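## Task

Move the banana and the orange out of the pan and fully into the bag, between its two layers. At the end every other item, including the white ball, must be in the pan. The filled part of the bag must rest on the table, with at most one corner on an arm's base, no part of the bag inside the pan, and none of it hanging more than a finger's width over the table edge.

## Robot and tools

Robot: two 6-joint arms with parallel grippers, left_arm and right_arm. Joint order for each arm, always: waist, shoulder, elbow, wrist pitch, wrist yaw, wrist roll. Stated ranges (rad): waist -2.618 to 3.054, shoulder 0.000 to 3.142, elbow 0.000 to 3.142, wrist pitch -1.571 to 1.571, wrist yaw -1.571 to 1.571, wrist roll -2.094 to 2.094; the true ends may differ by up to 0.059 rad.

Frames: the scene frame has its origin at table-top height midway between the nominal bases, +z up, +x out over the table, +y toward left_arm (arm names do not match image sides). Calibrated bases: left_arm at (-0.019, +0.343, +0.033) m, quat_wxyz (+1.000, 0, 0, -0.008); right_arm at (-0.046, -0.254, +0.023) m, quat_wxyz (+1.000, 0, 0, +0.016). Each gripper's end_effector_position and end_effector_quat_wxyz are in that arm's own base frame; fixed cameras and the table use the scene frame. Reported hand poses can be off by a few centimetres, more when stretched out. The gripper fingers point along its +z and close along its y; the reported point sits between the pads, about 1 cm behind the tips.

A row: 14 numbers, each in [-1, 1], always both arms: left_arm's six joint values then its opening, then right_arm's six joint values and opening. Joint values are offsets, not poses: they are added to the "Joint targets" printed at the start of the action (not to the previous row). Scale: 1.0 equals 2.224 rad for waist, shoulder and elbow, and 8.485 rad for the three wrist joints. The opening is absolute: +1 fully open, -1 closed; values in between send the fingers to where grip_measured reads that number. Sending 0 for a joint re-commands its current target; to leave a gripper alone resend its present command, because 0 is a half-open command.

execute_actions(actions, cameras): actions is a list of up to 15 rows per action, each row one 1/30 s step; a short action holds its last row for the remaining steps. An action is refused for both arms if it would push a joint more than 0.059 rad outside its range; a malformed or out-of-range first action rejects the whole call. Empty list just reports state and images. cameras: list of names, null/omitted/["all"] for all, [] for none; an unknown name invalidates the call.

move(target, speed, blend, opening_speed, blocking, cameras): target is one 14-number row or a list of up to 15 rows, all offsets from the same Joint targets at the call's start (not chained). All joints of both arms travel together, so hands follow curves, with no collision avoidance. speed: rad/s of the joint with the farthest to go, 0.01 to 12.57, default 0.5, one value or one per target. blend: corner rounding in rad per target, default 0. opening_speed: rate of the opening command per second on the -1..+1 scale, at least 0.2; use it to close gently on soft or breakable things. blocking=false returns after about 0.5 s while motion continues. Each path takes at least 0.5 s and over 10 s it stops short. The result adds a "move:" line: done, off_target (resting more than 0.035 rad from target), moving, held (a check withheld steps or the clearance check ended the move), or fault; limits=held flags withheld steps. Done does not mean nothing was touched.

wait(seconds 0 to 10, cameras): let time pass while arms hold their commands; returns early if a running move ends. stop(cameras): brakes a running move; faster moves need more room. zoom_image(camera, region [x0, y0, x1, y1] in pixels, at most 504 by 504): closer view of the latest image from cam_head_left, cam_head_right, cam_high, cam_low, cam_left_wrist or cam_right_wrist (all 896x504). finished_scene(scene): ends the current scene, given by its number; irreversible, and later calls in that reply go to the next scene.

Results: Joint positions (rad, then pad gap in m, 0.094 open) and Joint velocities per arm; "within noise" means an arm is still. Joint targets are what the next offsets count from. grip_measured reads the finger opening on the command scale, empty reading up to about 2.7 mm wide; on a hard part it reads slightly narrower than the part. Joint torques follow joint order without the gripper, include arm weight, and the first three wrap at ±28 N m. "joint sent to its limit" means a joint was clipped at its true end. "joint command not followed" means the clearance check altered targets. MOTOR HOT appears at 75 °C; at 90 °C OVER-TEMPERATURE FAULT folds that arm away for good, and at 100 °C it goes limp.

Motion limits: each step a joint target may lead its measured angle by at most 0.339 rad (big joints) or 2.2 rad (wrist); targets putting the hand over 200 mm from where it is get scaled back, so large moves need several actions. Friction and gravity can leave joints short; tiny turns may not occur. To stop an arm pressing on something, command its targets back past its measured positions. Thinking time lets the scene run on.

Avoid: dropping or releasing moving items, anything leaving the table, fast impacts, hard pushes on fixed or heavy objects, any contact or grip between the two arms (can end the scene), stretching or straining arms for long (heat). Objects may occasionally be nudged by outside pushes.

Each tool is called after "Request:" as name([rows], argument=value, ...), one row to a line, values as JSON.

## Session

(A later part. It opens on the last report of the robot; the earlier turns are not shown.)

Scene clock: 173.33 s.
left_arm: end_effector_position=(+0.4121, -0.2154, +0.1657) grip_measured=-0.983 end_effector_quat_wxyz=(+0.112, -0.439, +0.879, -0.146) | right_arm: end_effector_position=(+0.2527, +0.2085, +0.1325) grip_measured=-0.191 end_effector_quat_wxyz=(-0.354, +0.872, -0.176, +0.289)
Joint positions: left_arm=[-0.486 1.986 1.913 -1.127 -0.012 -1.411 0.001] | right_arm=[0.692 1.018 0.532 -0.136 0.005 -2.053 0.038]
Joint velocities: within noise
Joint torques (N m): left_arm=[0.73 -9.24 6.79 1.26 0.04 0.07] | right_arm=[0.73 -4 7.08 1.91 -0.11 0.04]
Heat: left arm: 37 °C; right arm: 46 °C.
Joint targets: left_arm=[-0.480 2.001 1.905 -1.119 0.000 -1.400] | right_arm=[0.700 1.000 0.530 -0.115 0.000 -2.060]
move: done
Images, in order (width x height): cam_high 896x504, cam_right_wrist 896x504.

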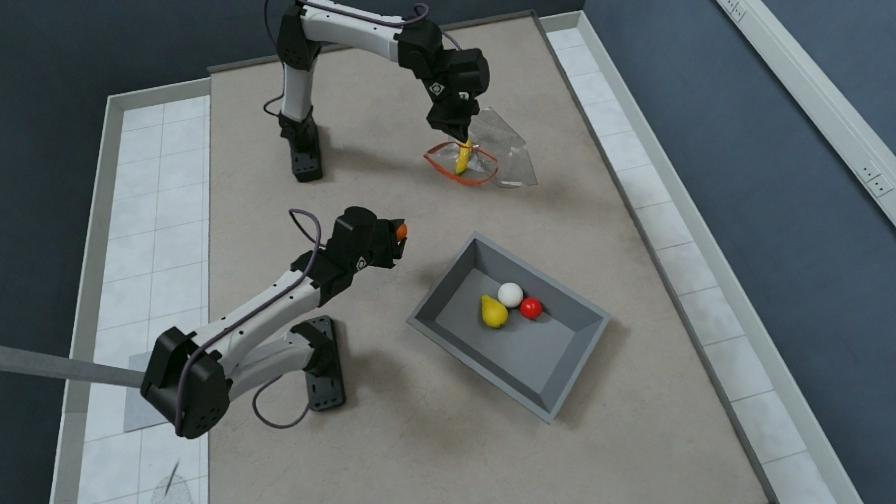

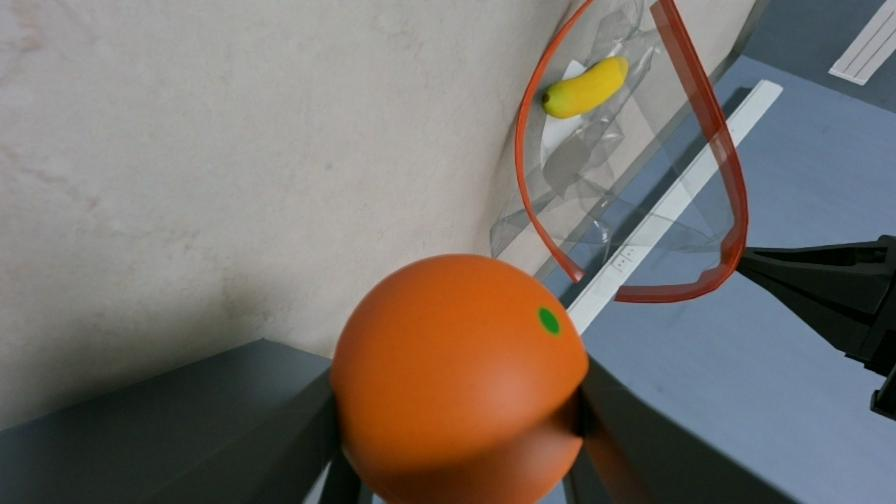

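Request:
zoom_image(camera="cam_high", region=[400, 90, 560, 210])

Request:
move(target=[0,0,0,0,0,0,-1,0,0.1826,-0.0594,0.1047,0,0,-0.3], speed=0.8)

Scaled by 3.150 from the camera's 896x504 image, which has a finer 1280x720 frame.

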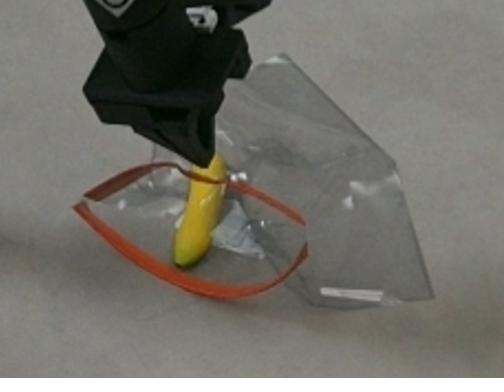

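Scene clock: 176.23 s.
left_arm: end_effector_position=(+0.4121, -0.2154, +0.1657) grip_measured=-0.983 end_effector_quat_wxyz=(+0.112, -0.439, +0.879, -0.146) | right_arm: end_effector_position=(+0.3071, +0.2536, +0.1393) grip_measured=-0.191 end_effector_quat_wxyz=(-0.476, +0.774, -0.157, +0.388)
Joint positions: left_arm=[-0.486 1.986 1.913 -1.127 -0.012 -1.411 0.001] | right_arm=[0.692 1.398 0.4 0.749 0.005 -2.054 0.038]
Joint velocities: within noise
Joint torques (N m): left_arm=[0.73 -9.25 6.8 1.26 0.05 0.07] | right_arm=[0.75 -3.81 5.91 2.11 -0.1 0.05]
Heat: left arm: 37 °C; right arm: 45 °C.
Joint targets: left_arm=[-0.480 2.001 1.905 -1.119 0.000 -1.400] | right_arm=[0.700 1.406 0.398 0.773 0.000 -2.059]
move: done

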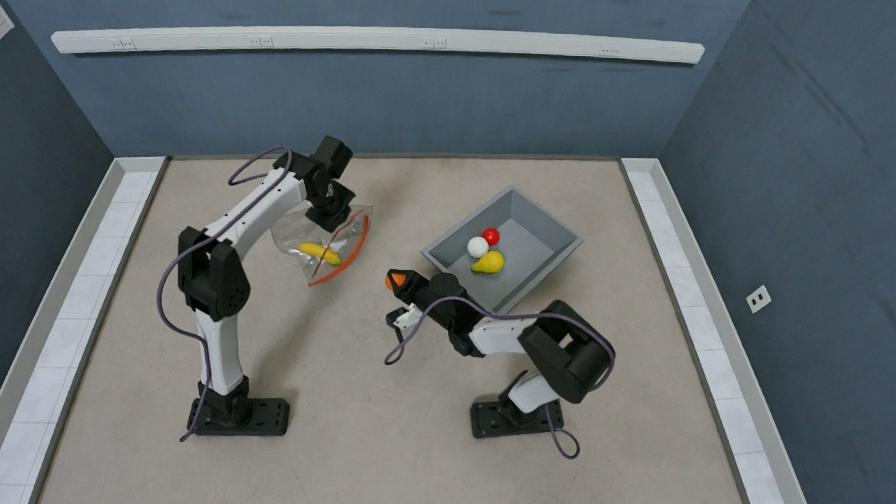

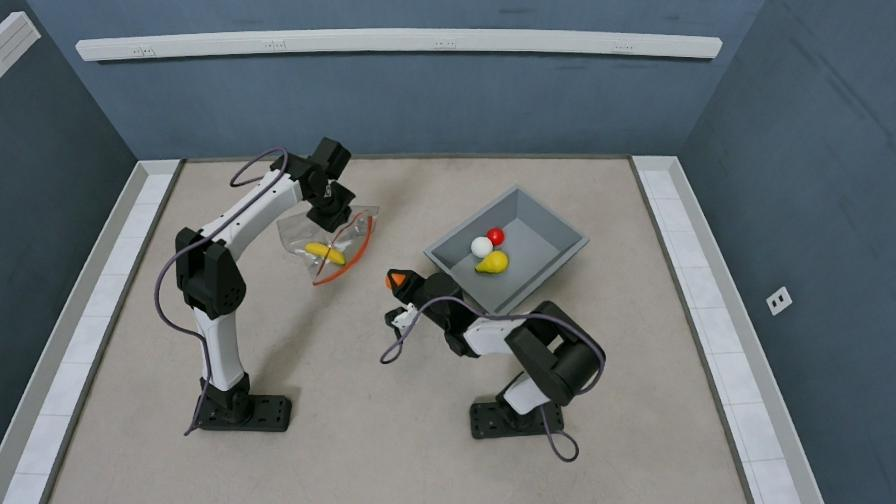

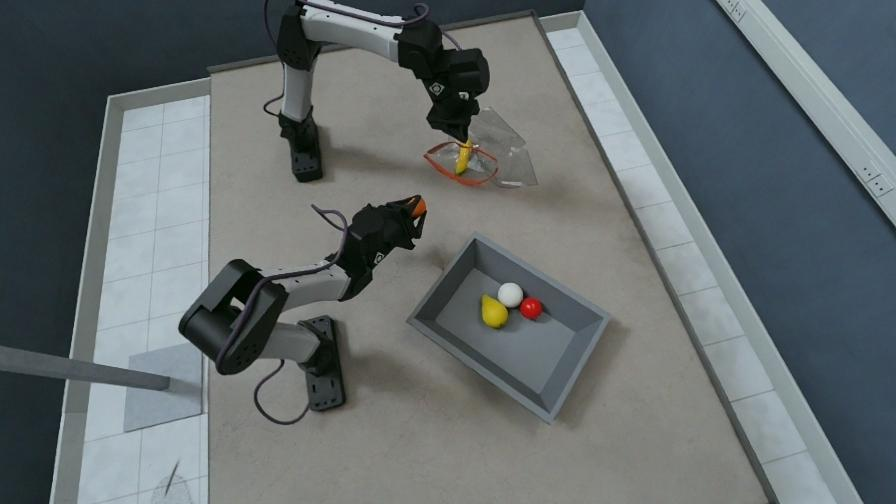

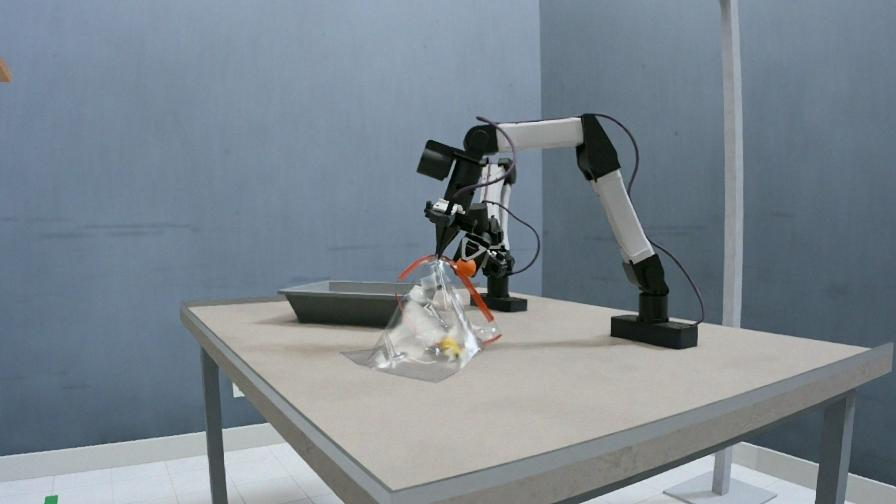

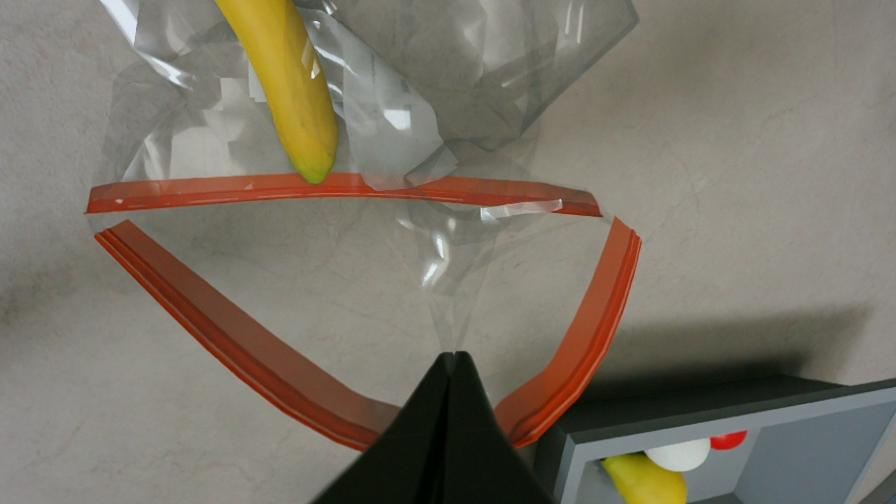

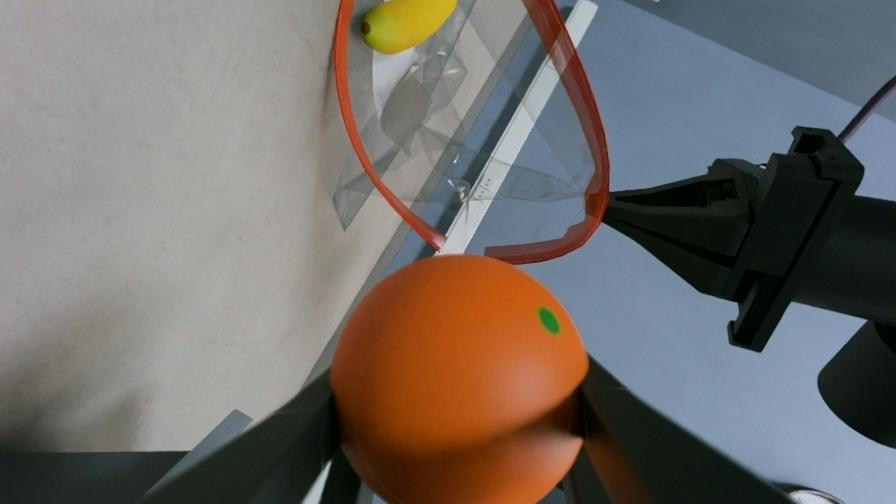

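Request:
move(target=[0,0,0,0,0,0,-1,-0.045,0.2527,0.1565,0.0265,0,0.113,-0.3], speed=0.9, cameras=["cam_right_wrist","cam_left_wrist","cam_high","cam_low"])

Scene clock: 180.63 s.
left_arm: end_effector_position=(+0.4121, -0.2154, +0.1657) grip_measured=-0.983 end_effector_quat_wxyz=(+0.112, -0.439, +0.879, -0.146) | right_arm: end_effector_position=(+0.4087, +0.2816, +0.0816) grip_measured=-0.191 end_effector_quat_wxyz=(+0.589, -0.599, +0.520, -0.154)
Joint positions: left_arm=[-0.486 1.986 1.913 -1.127 -0.012 -1.411 0.001] | right_arm=[0.605 1.959 0.722 0.974 0.005 -1.11 0.038]
Joint velocities: within noise
Joint torques (N m): left_arm=[0.72 -9.24 6.82 1.27 0.05 0.09] | right_arm=[-0.5 -7.51 7.39 2.19 -0.1 0.16]
Heat: left arm: 37 °C; right arm: 44 °C.
Joint targets: left_arm=[-0.480 2.001 1.905 -1.119 0.000 -1.400] | right_arm=[0.600 1.968 0.746 0.998 0.000 -1.101]
move: done
Images, in order (width x height): cam_high 896x504, cam_low 896x504, cam_left_wrist 896x504, cam_right_wrist 896x504.

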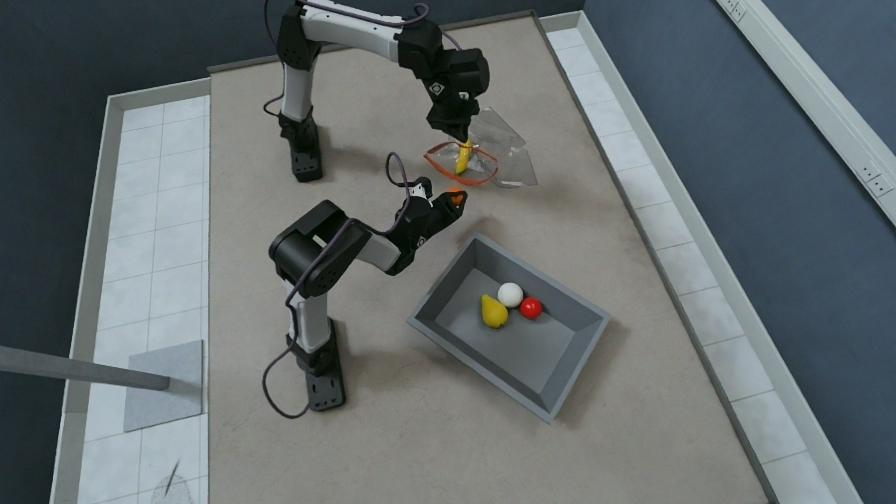

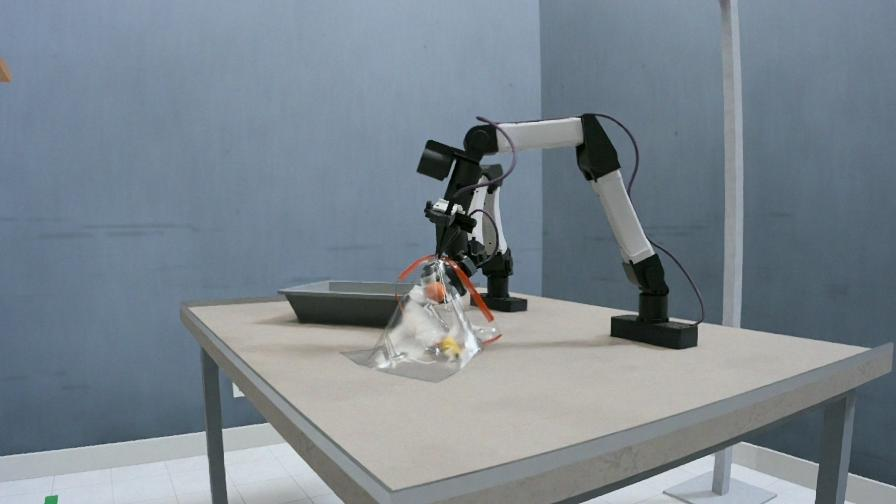

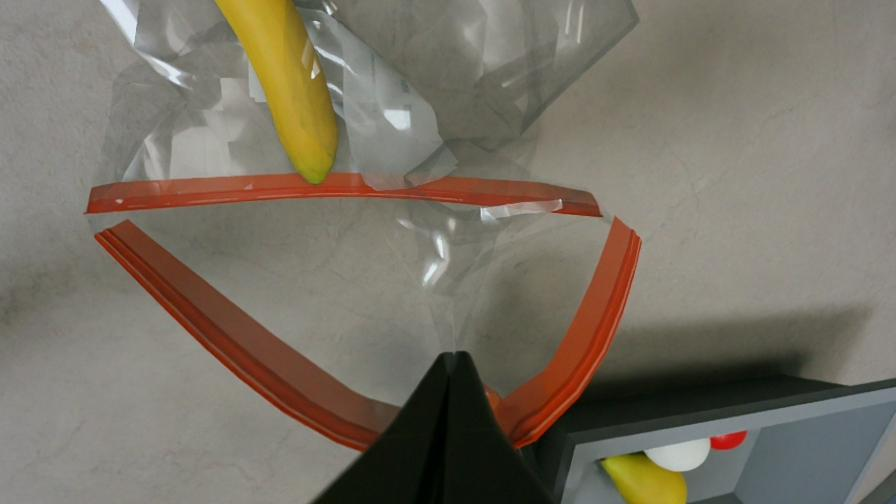

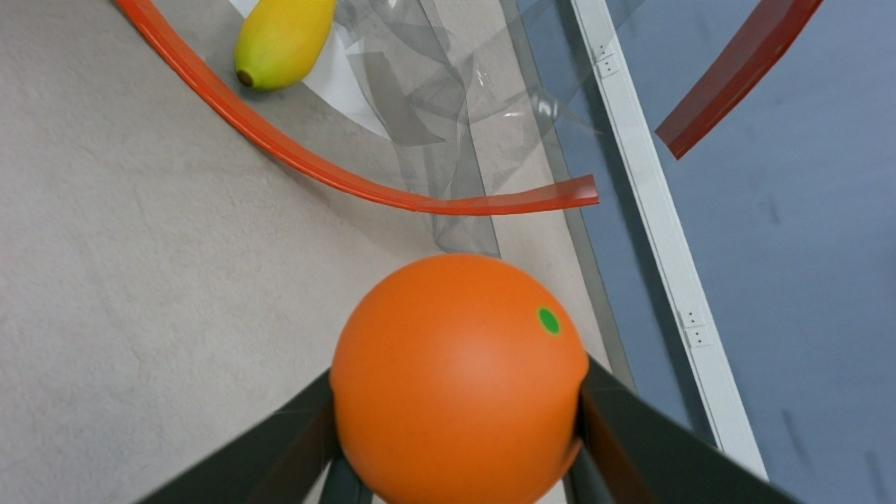

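Request:
move(target=[0,0,0,0,0,0,-1,0.0112,0.1515,0.152,0.0061,0,0,-0.3], speed=0.5, cameras=["cam_right_wrist","cam_left_wrist","cam_high","cam_low"])

Scene clock: 182.53 s.
left_arm: end_effector_position=(+0.4121, -0.2154, +0.1657) grip_measured=-0.983 end_effector_quat_wxyz=(+0.112, -0.439, +0.879, -0.146) | right_arm: end_effector_position=(+0.4688, +0.3325, +0.0481) grip_measured=-0.191 end_effector_quat_wxyz=(+0.610, -0.590, +0.506, -0.155)
Joint positions: left_arm=[-0.486 1.986 1.913 -1.127 -0.012 -1.411 0.001] | right_arm=[0.618 2.295 1.06 1.025 0.005 -1.11 0.038]
Joint velocities: within noise
Joint torques (N m): left_arm=[0.73 -9.24 6.76 1.26 0.06 0.08] | right_arm=[0.61 -9.95 7.45 2.2 -0.09 0.2]
Heat: left arm: 37 °C; right arm: 43 °C.
Joint targets: left_arm=[-0.480 2.001 1.905 -1.119 0.000 -1.400] | right_arm=[0.625 2.306 1.084 1.049 0.000 -1.101]
move: done
Images, in order (width x height): cam_high 896x504, cam_low 896x504, cam_left_wrist 896x504, cam_right_wrist 896x504.

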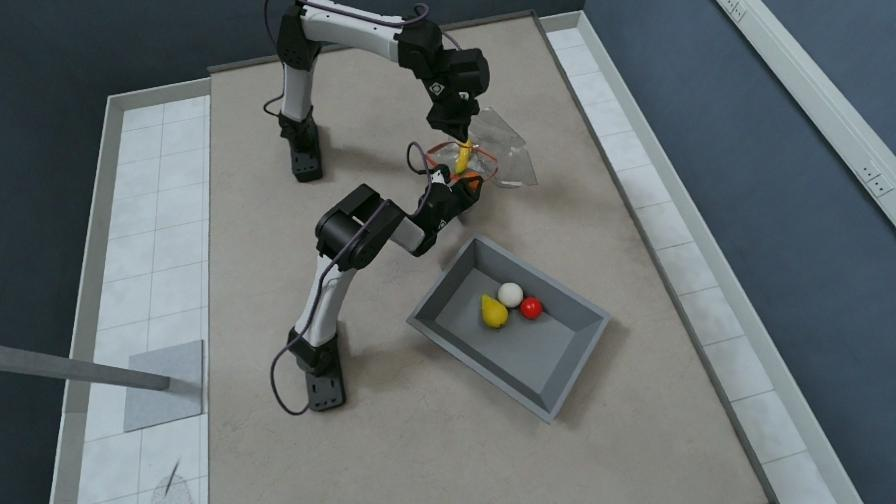

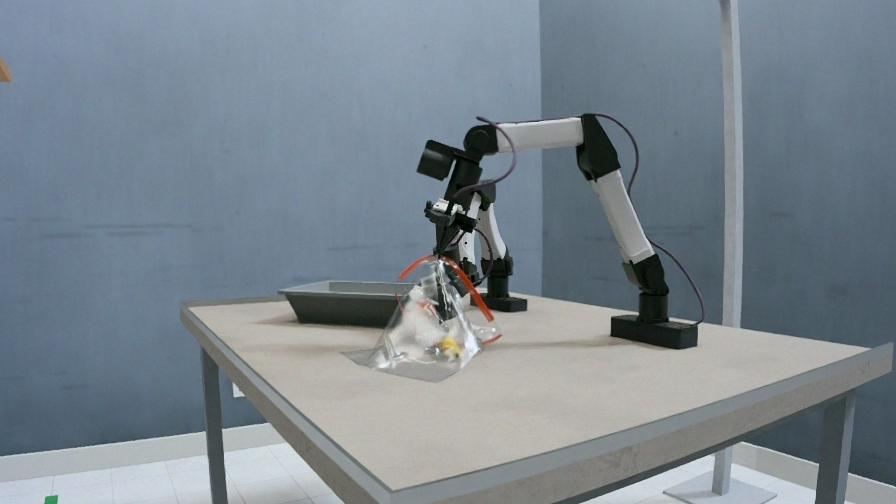

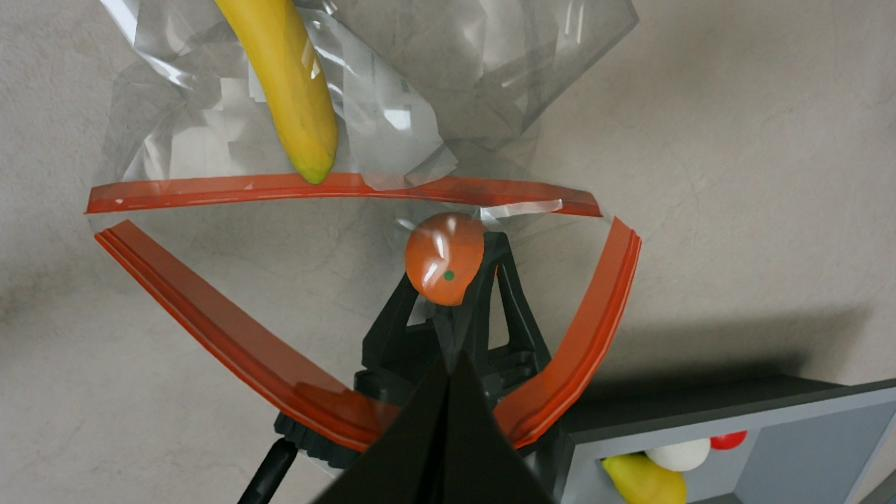

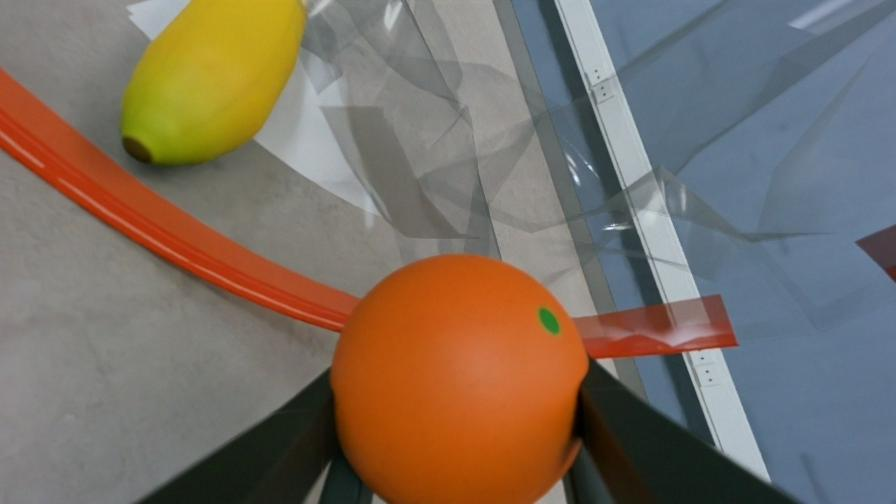

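Request:
move(target=[0,0,0,0,0,0,-1,0.0112,0.1394,0.24,-0.0206,0,0,-0.3], speed=0.5, cameras=["cam_right_wrist","cam_left_wrist","cam_low"])

Scene clock: 184.53 s.
left_arm: end_effector_position=(+0.4124, -0.2149, +0.1657) grip_measured=-0.983 end_effector_quat_wxyz=(+0.112, -0.440, +0.879, -0.146) | right_arm: end_effector_position=(+0.5394, +0.4029, +0.0402) grip_measured=-0.191 end_effector_quat_wxyz=(+0.638, -0.578, +0.484, -0.154)
Joint positions: left_arm=[-0.485 1.986 1.913 -1.127 -0.012 -1.411 0.001] | right_arm=[0.643 2.6 1.591 0.87 0.005 -1.109 0.038]
Joint velocities: within noise
Joint torques (N m): left_arm=[0.62 -9.24 6.76 1.27 0.04 0.08] | right_arm=[0.75 -12.16 8.62 2.06 -0.09 0.2]
Heat: left arm: 37 °C; right arm: 44 °C.
Joint targets: left_arm=[-0.479 2.001 1.905 -1.119 0.000 -1.400] | right_arm=[0.649 2.616 1.618 0.875 0.000 -1.101]
move: done
Images, in order (width x height): cam_low 896x504, cam_left_wrist 896x504, cam_right_wrist 896x504.

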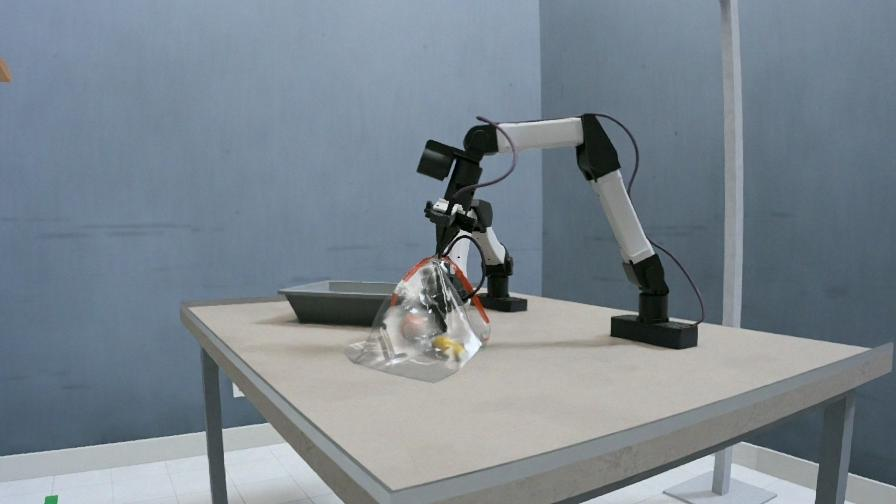

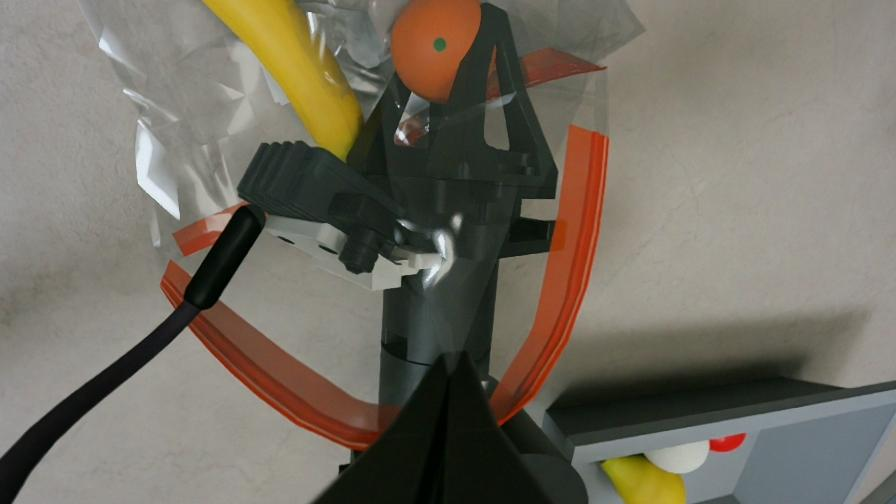

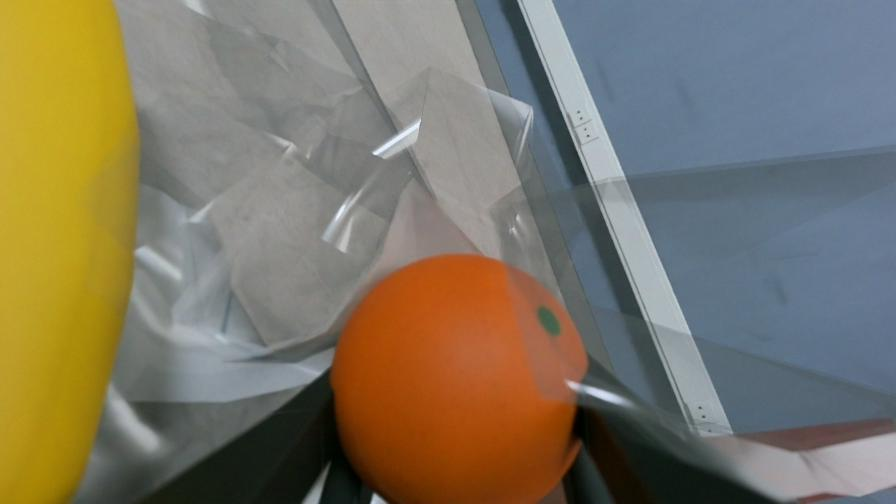

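Request:
move([
  [0,0,0,0,0,0,-1,0,-0.0418,-0.0319,-0.0026,0,0,-0.3],
  [0,0,0,0,0,0,-1,0,0.0751,0.17,-0.019,0,0,-0.3],
], speed=0.5, cameras=["cam_right_wrist","cam_left_wrist","cam_low"])

Scene clock: 186.30 s.
left_arm: end_effector_position=(+0.4124, -0.2149, +0.1657) grip_measured=-0.983 end_effector_quat_wxyz=(+0.112, -0.440, +0.879, -0.146) | right_arm: end_effector_position=(+0.5600, +0.4184, +0.0729) grip_measured=-0.191 end_effector_quat_wxyz=(+0.658, -0.565, +0.473, -0.158)
Joint positions: left_arm=[-0.485 1.986 1.913 -1.127 -0.012 -1.411 0.001] | right_arm=[0.643 2.624 1.745 0.794 0.005 -1.109 0.038]
Joint velocities: within noise
Joint torques (N m): left_arm=[0.64 -9.25 6.8 1.26 0.05 0.08] | right_arm=[0.05 -14.32 6.43 2.02 -0.03 0.11]
Heat: left arm: 37 °C; right arm: 44 °C.
Joint targets: left_arm=[-0.479 2.001 1.905 -1.120 0.000 -1.400] | right_arm=[0.643 2.622 1.744 0.801 0.005 -1.109]
move: held (right_arm; a check stopped the path); path passed 1 of 2 targets; limits=held; right_arm: the elbow is farthest, 0.251 rad from its target
joint command not followed: on one or more control steps a check withheld the commanded joint targets of the right arm, and it was not sent them on those steps.
cause: the commanded joint targets, or the way to them, would bring a part of the robot too close to another arm (this arm's wrist (the part past the wrist pitch) and the left arm's fingers, at the place that arm is still heading or pushing toward).
Images, in order (width x height): cam_low 896x504, cam_left_wrist 896x504, cam_right_wrist 896x504.

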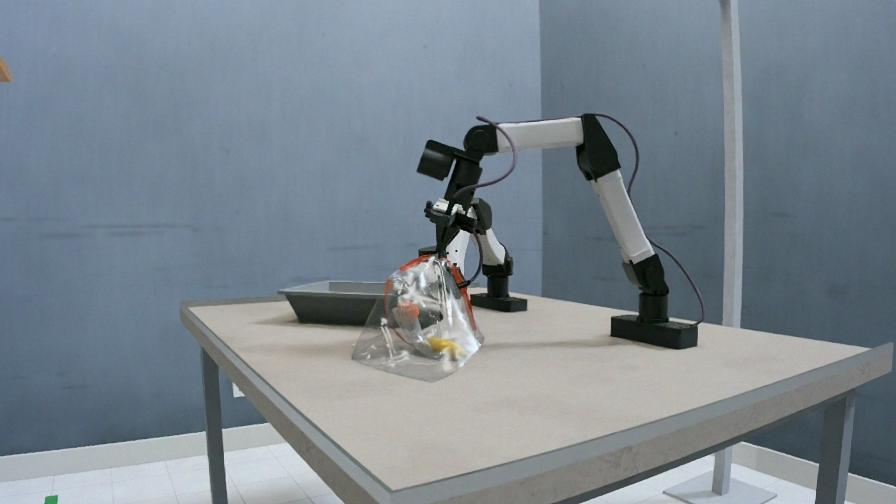

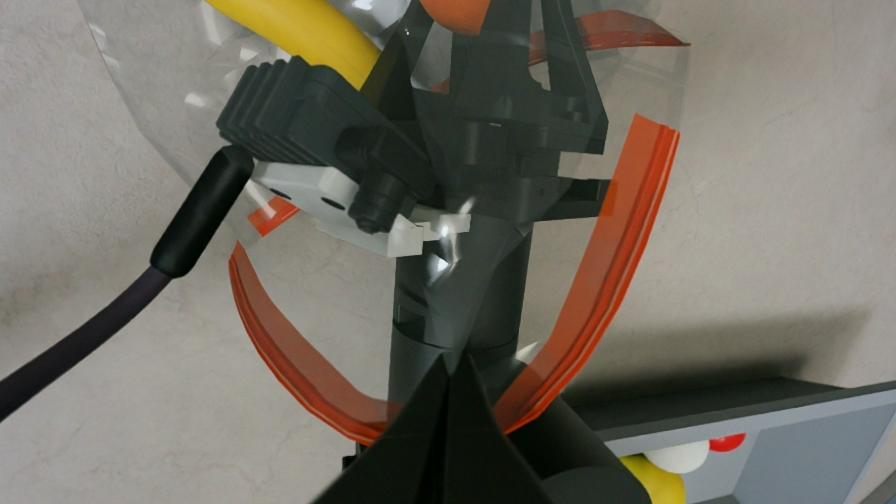

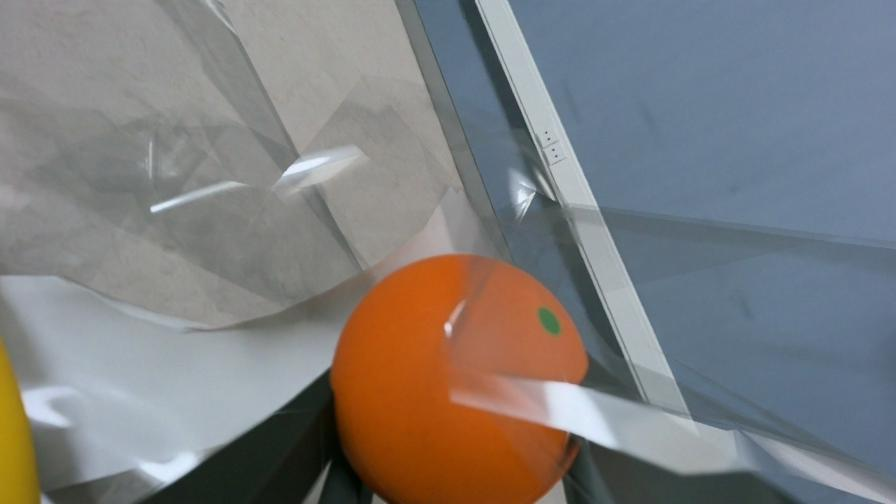

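Request:
move(target=[0,0,0,0,0,0,-1,0,0.0733,0.0652,0.0087,0,0,-0.3], speed=0.4, cameras=["cam_right_wrist","cam_left_wrist","cam_low"])

Scene clock: 187.80 s.
left_arm: end_effector_position=(+0.4126, -0.2150, +0.1658) grip_measured=-0.983 end_effector_quat_wxyz=(+0.113, -0.440, +0.879, -0.146) | right_arm: end_effector_position=(+0.5706, +0.4263, +0.0449) grip_measured=-0.193 end_effector_quat_wxyz=(+0.673, -0.553, +0.464, -0.161)
Joint positions: left_arm=[-0.485 1.986 1.913 -1.126 -0.012 -1.411 0.001] | right_arm=[0.643 2.765 1.863 0.859 0.005 -1.108 0.038]
Joint velocities: within noise
Joint torques (N m): left_arm=[0.64 -9.26 6.79 1.24 0.04 0.07] | right_arm=[0.09 -12.96 8.87 2.09 -0.03 0.1]
Heat: left arm: 37 °C; right arm: 45 °C.
Joint targets: left_arm=[-0.479 2.001 1.905 -1.119 0.000 -1.400] | right_arm=[0.643 2.785 1.889 0.874 0.005 -1.109]
move: done
Images, in order (width x height): cam_low 896x504, cam_left_wrist 896x504, cam_right_wrist 896x504.

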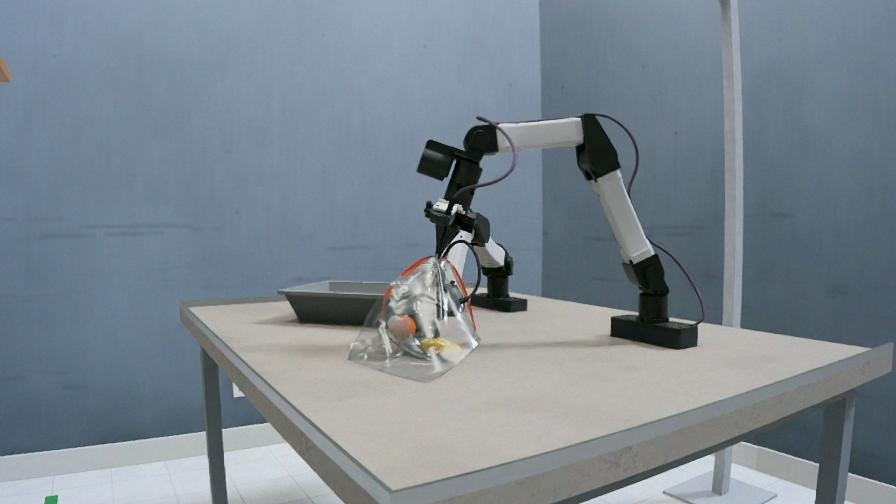

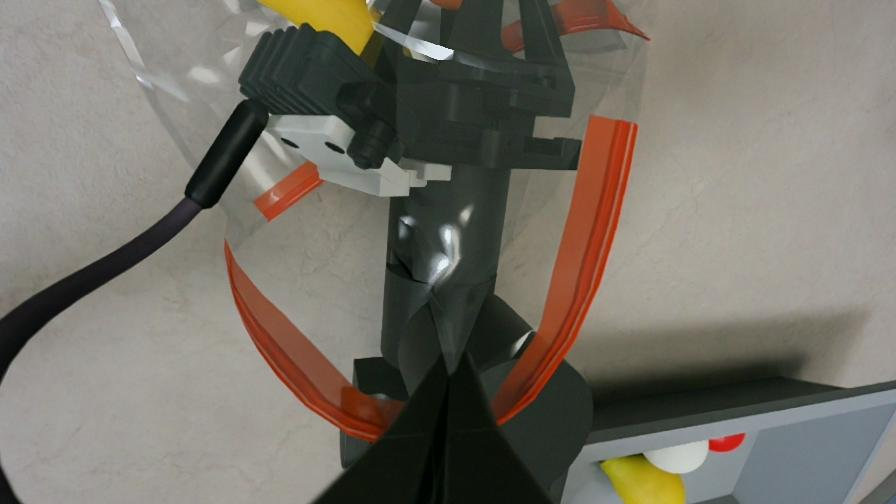

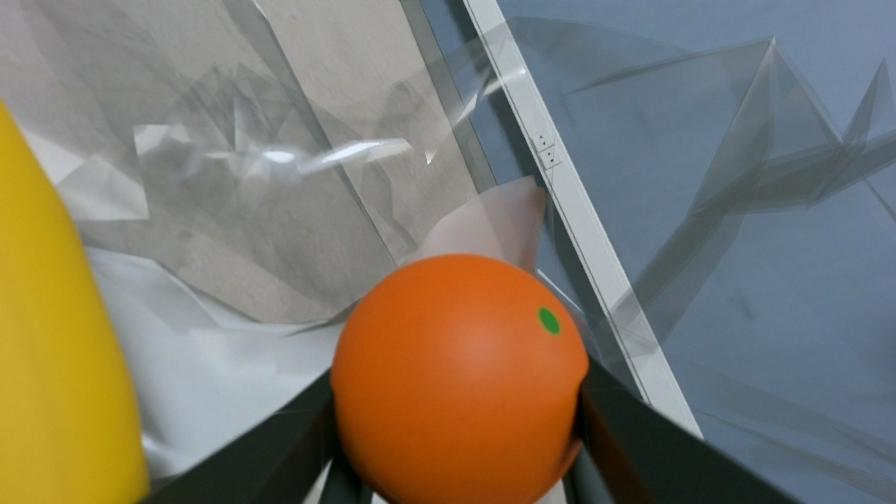

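Request:
move([
  [0,0,0,0,0,0,-1,0,0.018,0.007,0.0029,0,0,-0.3],
  [0,0,0,0,0,0,-1,0,0.018,0.007,0.0029,0,0,0.25],
], speed=0.3, opening_speed=0.8, cameras=["cam_right_wrist","cam_left_wrist","cam_low"])

Scene clock: 189.93 s.
left_arm: end_effector_position=(+0.4128, -0.2152, +0.1659) grip_measured=-0.983 end_effector_quat_wxyz=(+0.113, -0.440, +0.879, -0.147) | right_arm: end_effector_position=(+0.5725, +0.4277, +0.0539) grip_measured=+0.248 end_effector_quat_wxyz=(+0.696, -0.535, +0.448, -0.167)
Joint positions: left_arm=[-0.485 1.986 1.913 -1.125 -0.012 -1.411 0.001] | right_arm=[0.643 2.795 1.889 0.931 0.005 -1.108 0.059]
Joint velocities: within noise
Joint torques (N m): left_arm=[0.65 -9.26 6.8 1.26 0.05 0.08] | right_arm=[0.02 -12.04 7.87 1.6 -0.03 0.1]
Heat: left arm: 37 °C; right arm: 45 °C.
Joint targets: left_arm=[-0.479 2.001 1.905 -1.119 0.000 -1.400] | right_arm=[0.643 2.825 1.904 0.899 0.005 -1.109]
move: done
Images, in order (width x height): cam_low 896x504, cam_left_wrist 896x504, cam_right_wrist 896x504.

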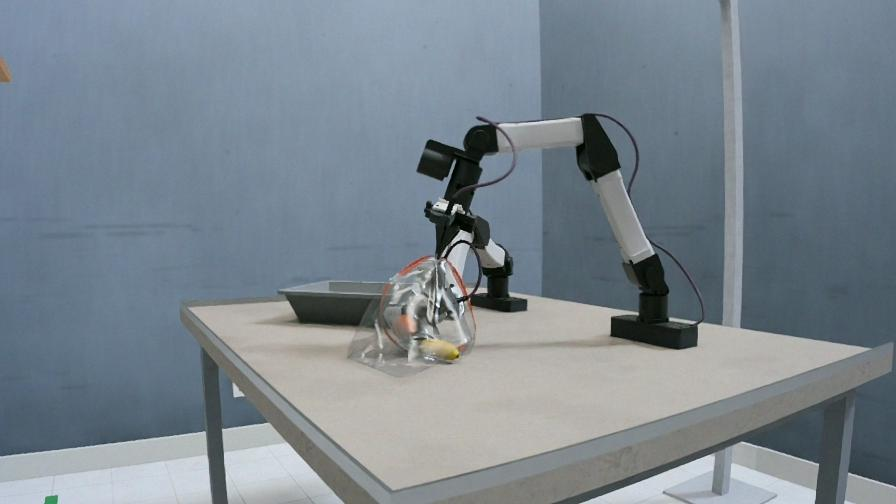

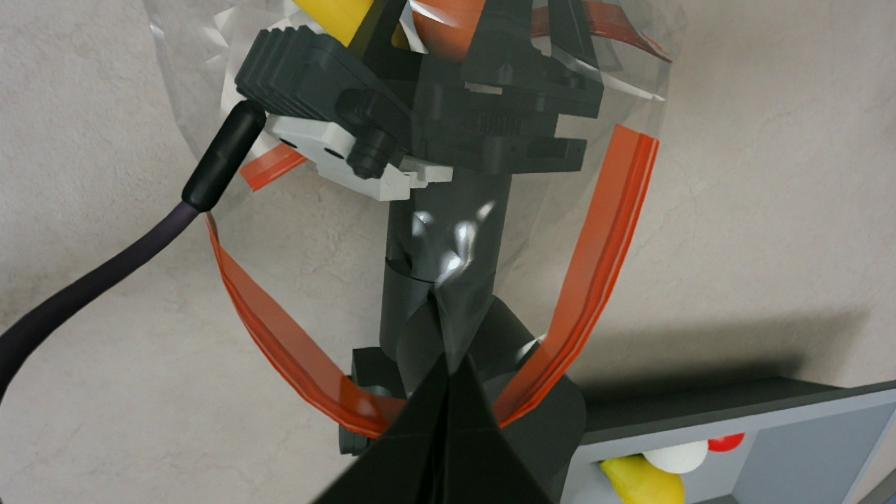

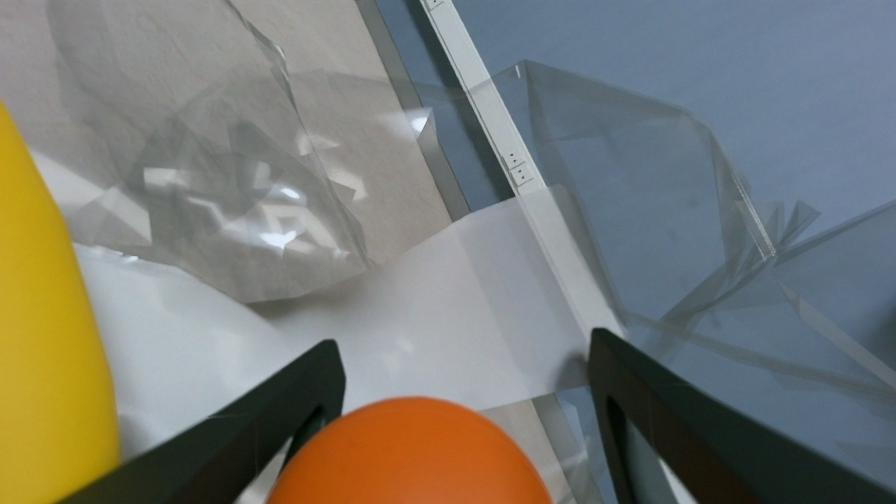

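Request:
move(target=[0,0,0,0,0,0,-1,0.004,-0.0135,-0.004,-0.0265,0,0,0.25], speed=0.4, cameras=["cam_right_wrist","cam_left_wrist","cam_low"])

Scene clock: 191.60 s.
left_arm: end_effector_position=(+0.4150, -0.2147, +0.1666) grip_measured=-0.983 end_effector_quat_wxyz=(+0.115, -0.441, +0.878, -0.149) | right_arm: end_effector_position=(+0.5753, +0.4299, +0.0460) grip_measured=+0.248 end_effector_quat_wxyz=(+0.673, -0.551, +0.468, -0.157)
Joint positions: left_arm=[-0.482 1.986 1.913 -1.118 -0.012 -1.411 0.001] | right_arm=[0.643 2.782 1.908 0.829 0.005 -1.096 0.059]
Joint velocities: within noise
Joint torques (N m): left_arm=[0.36 -9.31 6.8 1.17 0.05 0.08] | right_arm=[0.87 -13.6 5.39 0.37 -0.02 -0.02]
Heat: left arm: 37 °C; right arm: 46 °C.
Joint targets: left_arm=[-0.480 2.001 1.905 -1.119 0.000 -1.400] | right_arm=[0.652 2.795 1.895 0.674 0.005 -1.109]
move: off_target (right_arm); right_arm: the wrist pitch is farthest, 0.155 rad from its target
Images, in order (width x height): cam_low 896x504, cam_left_wrist 896x504, cam_right_wrist 896x504.

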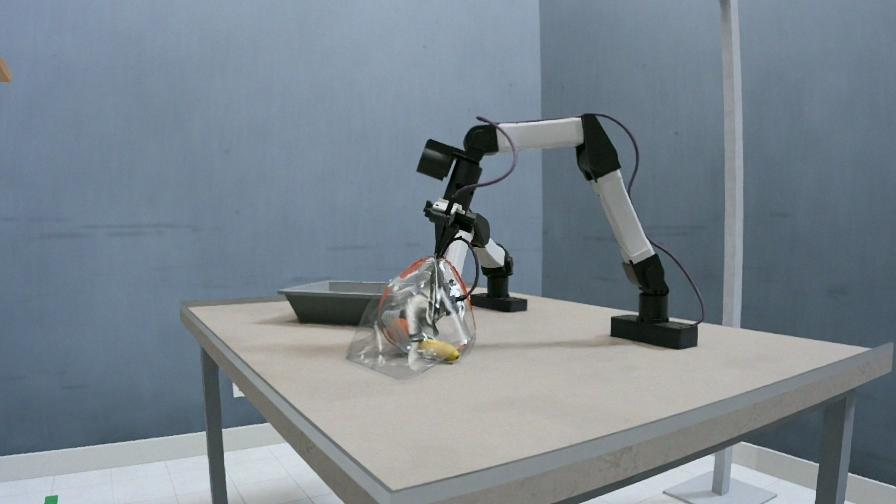

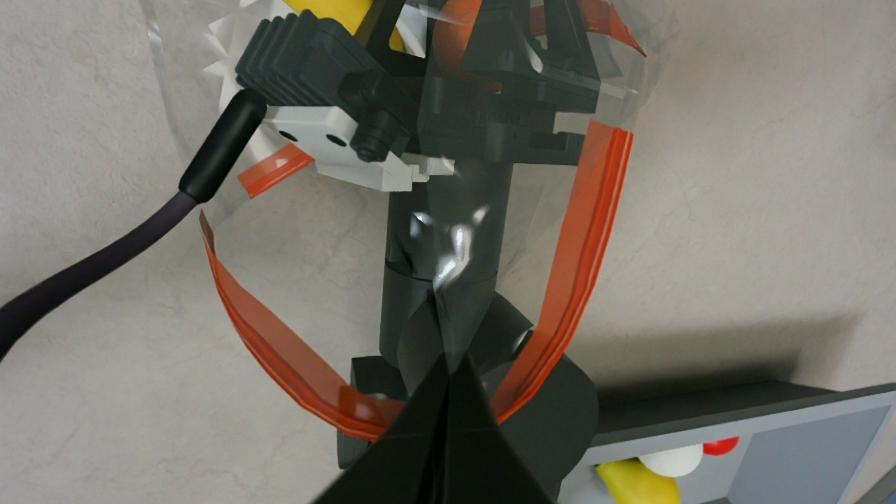

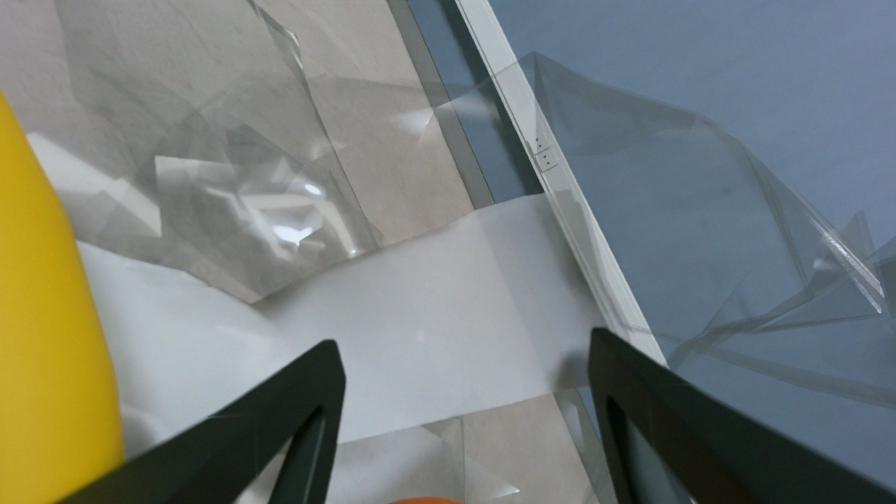

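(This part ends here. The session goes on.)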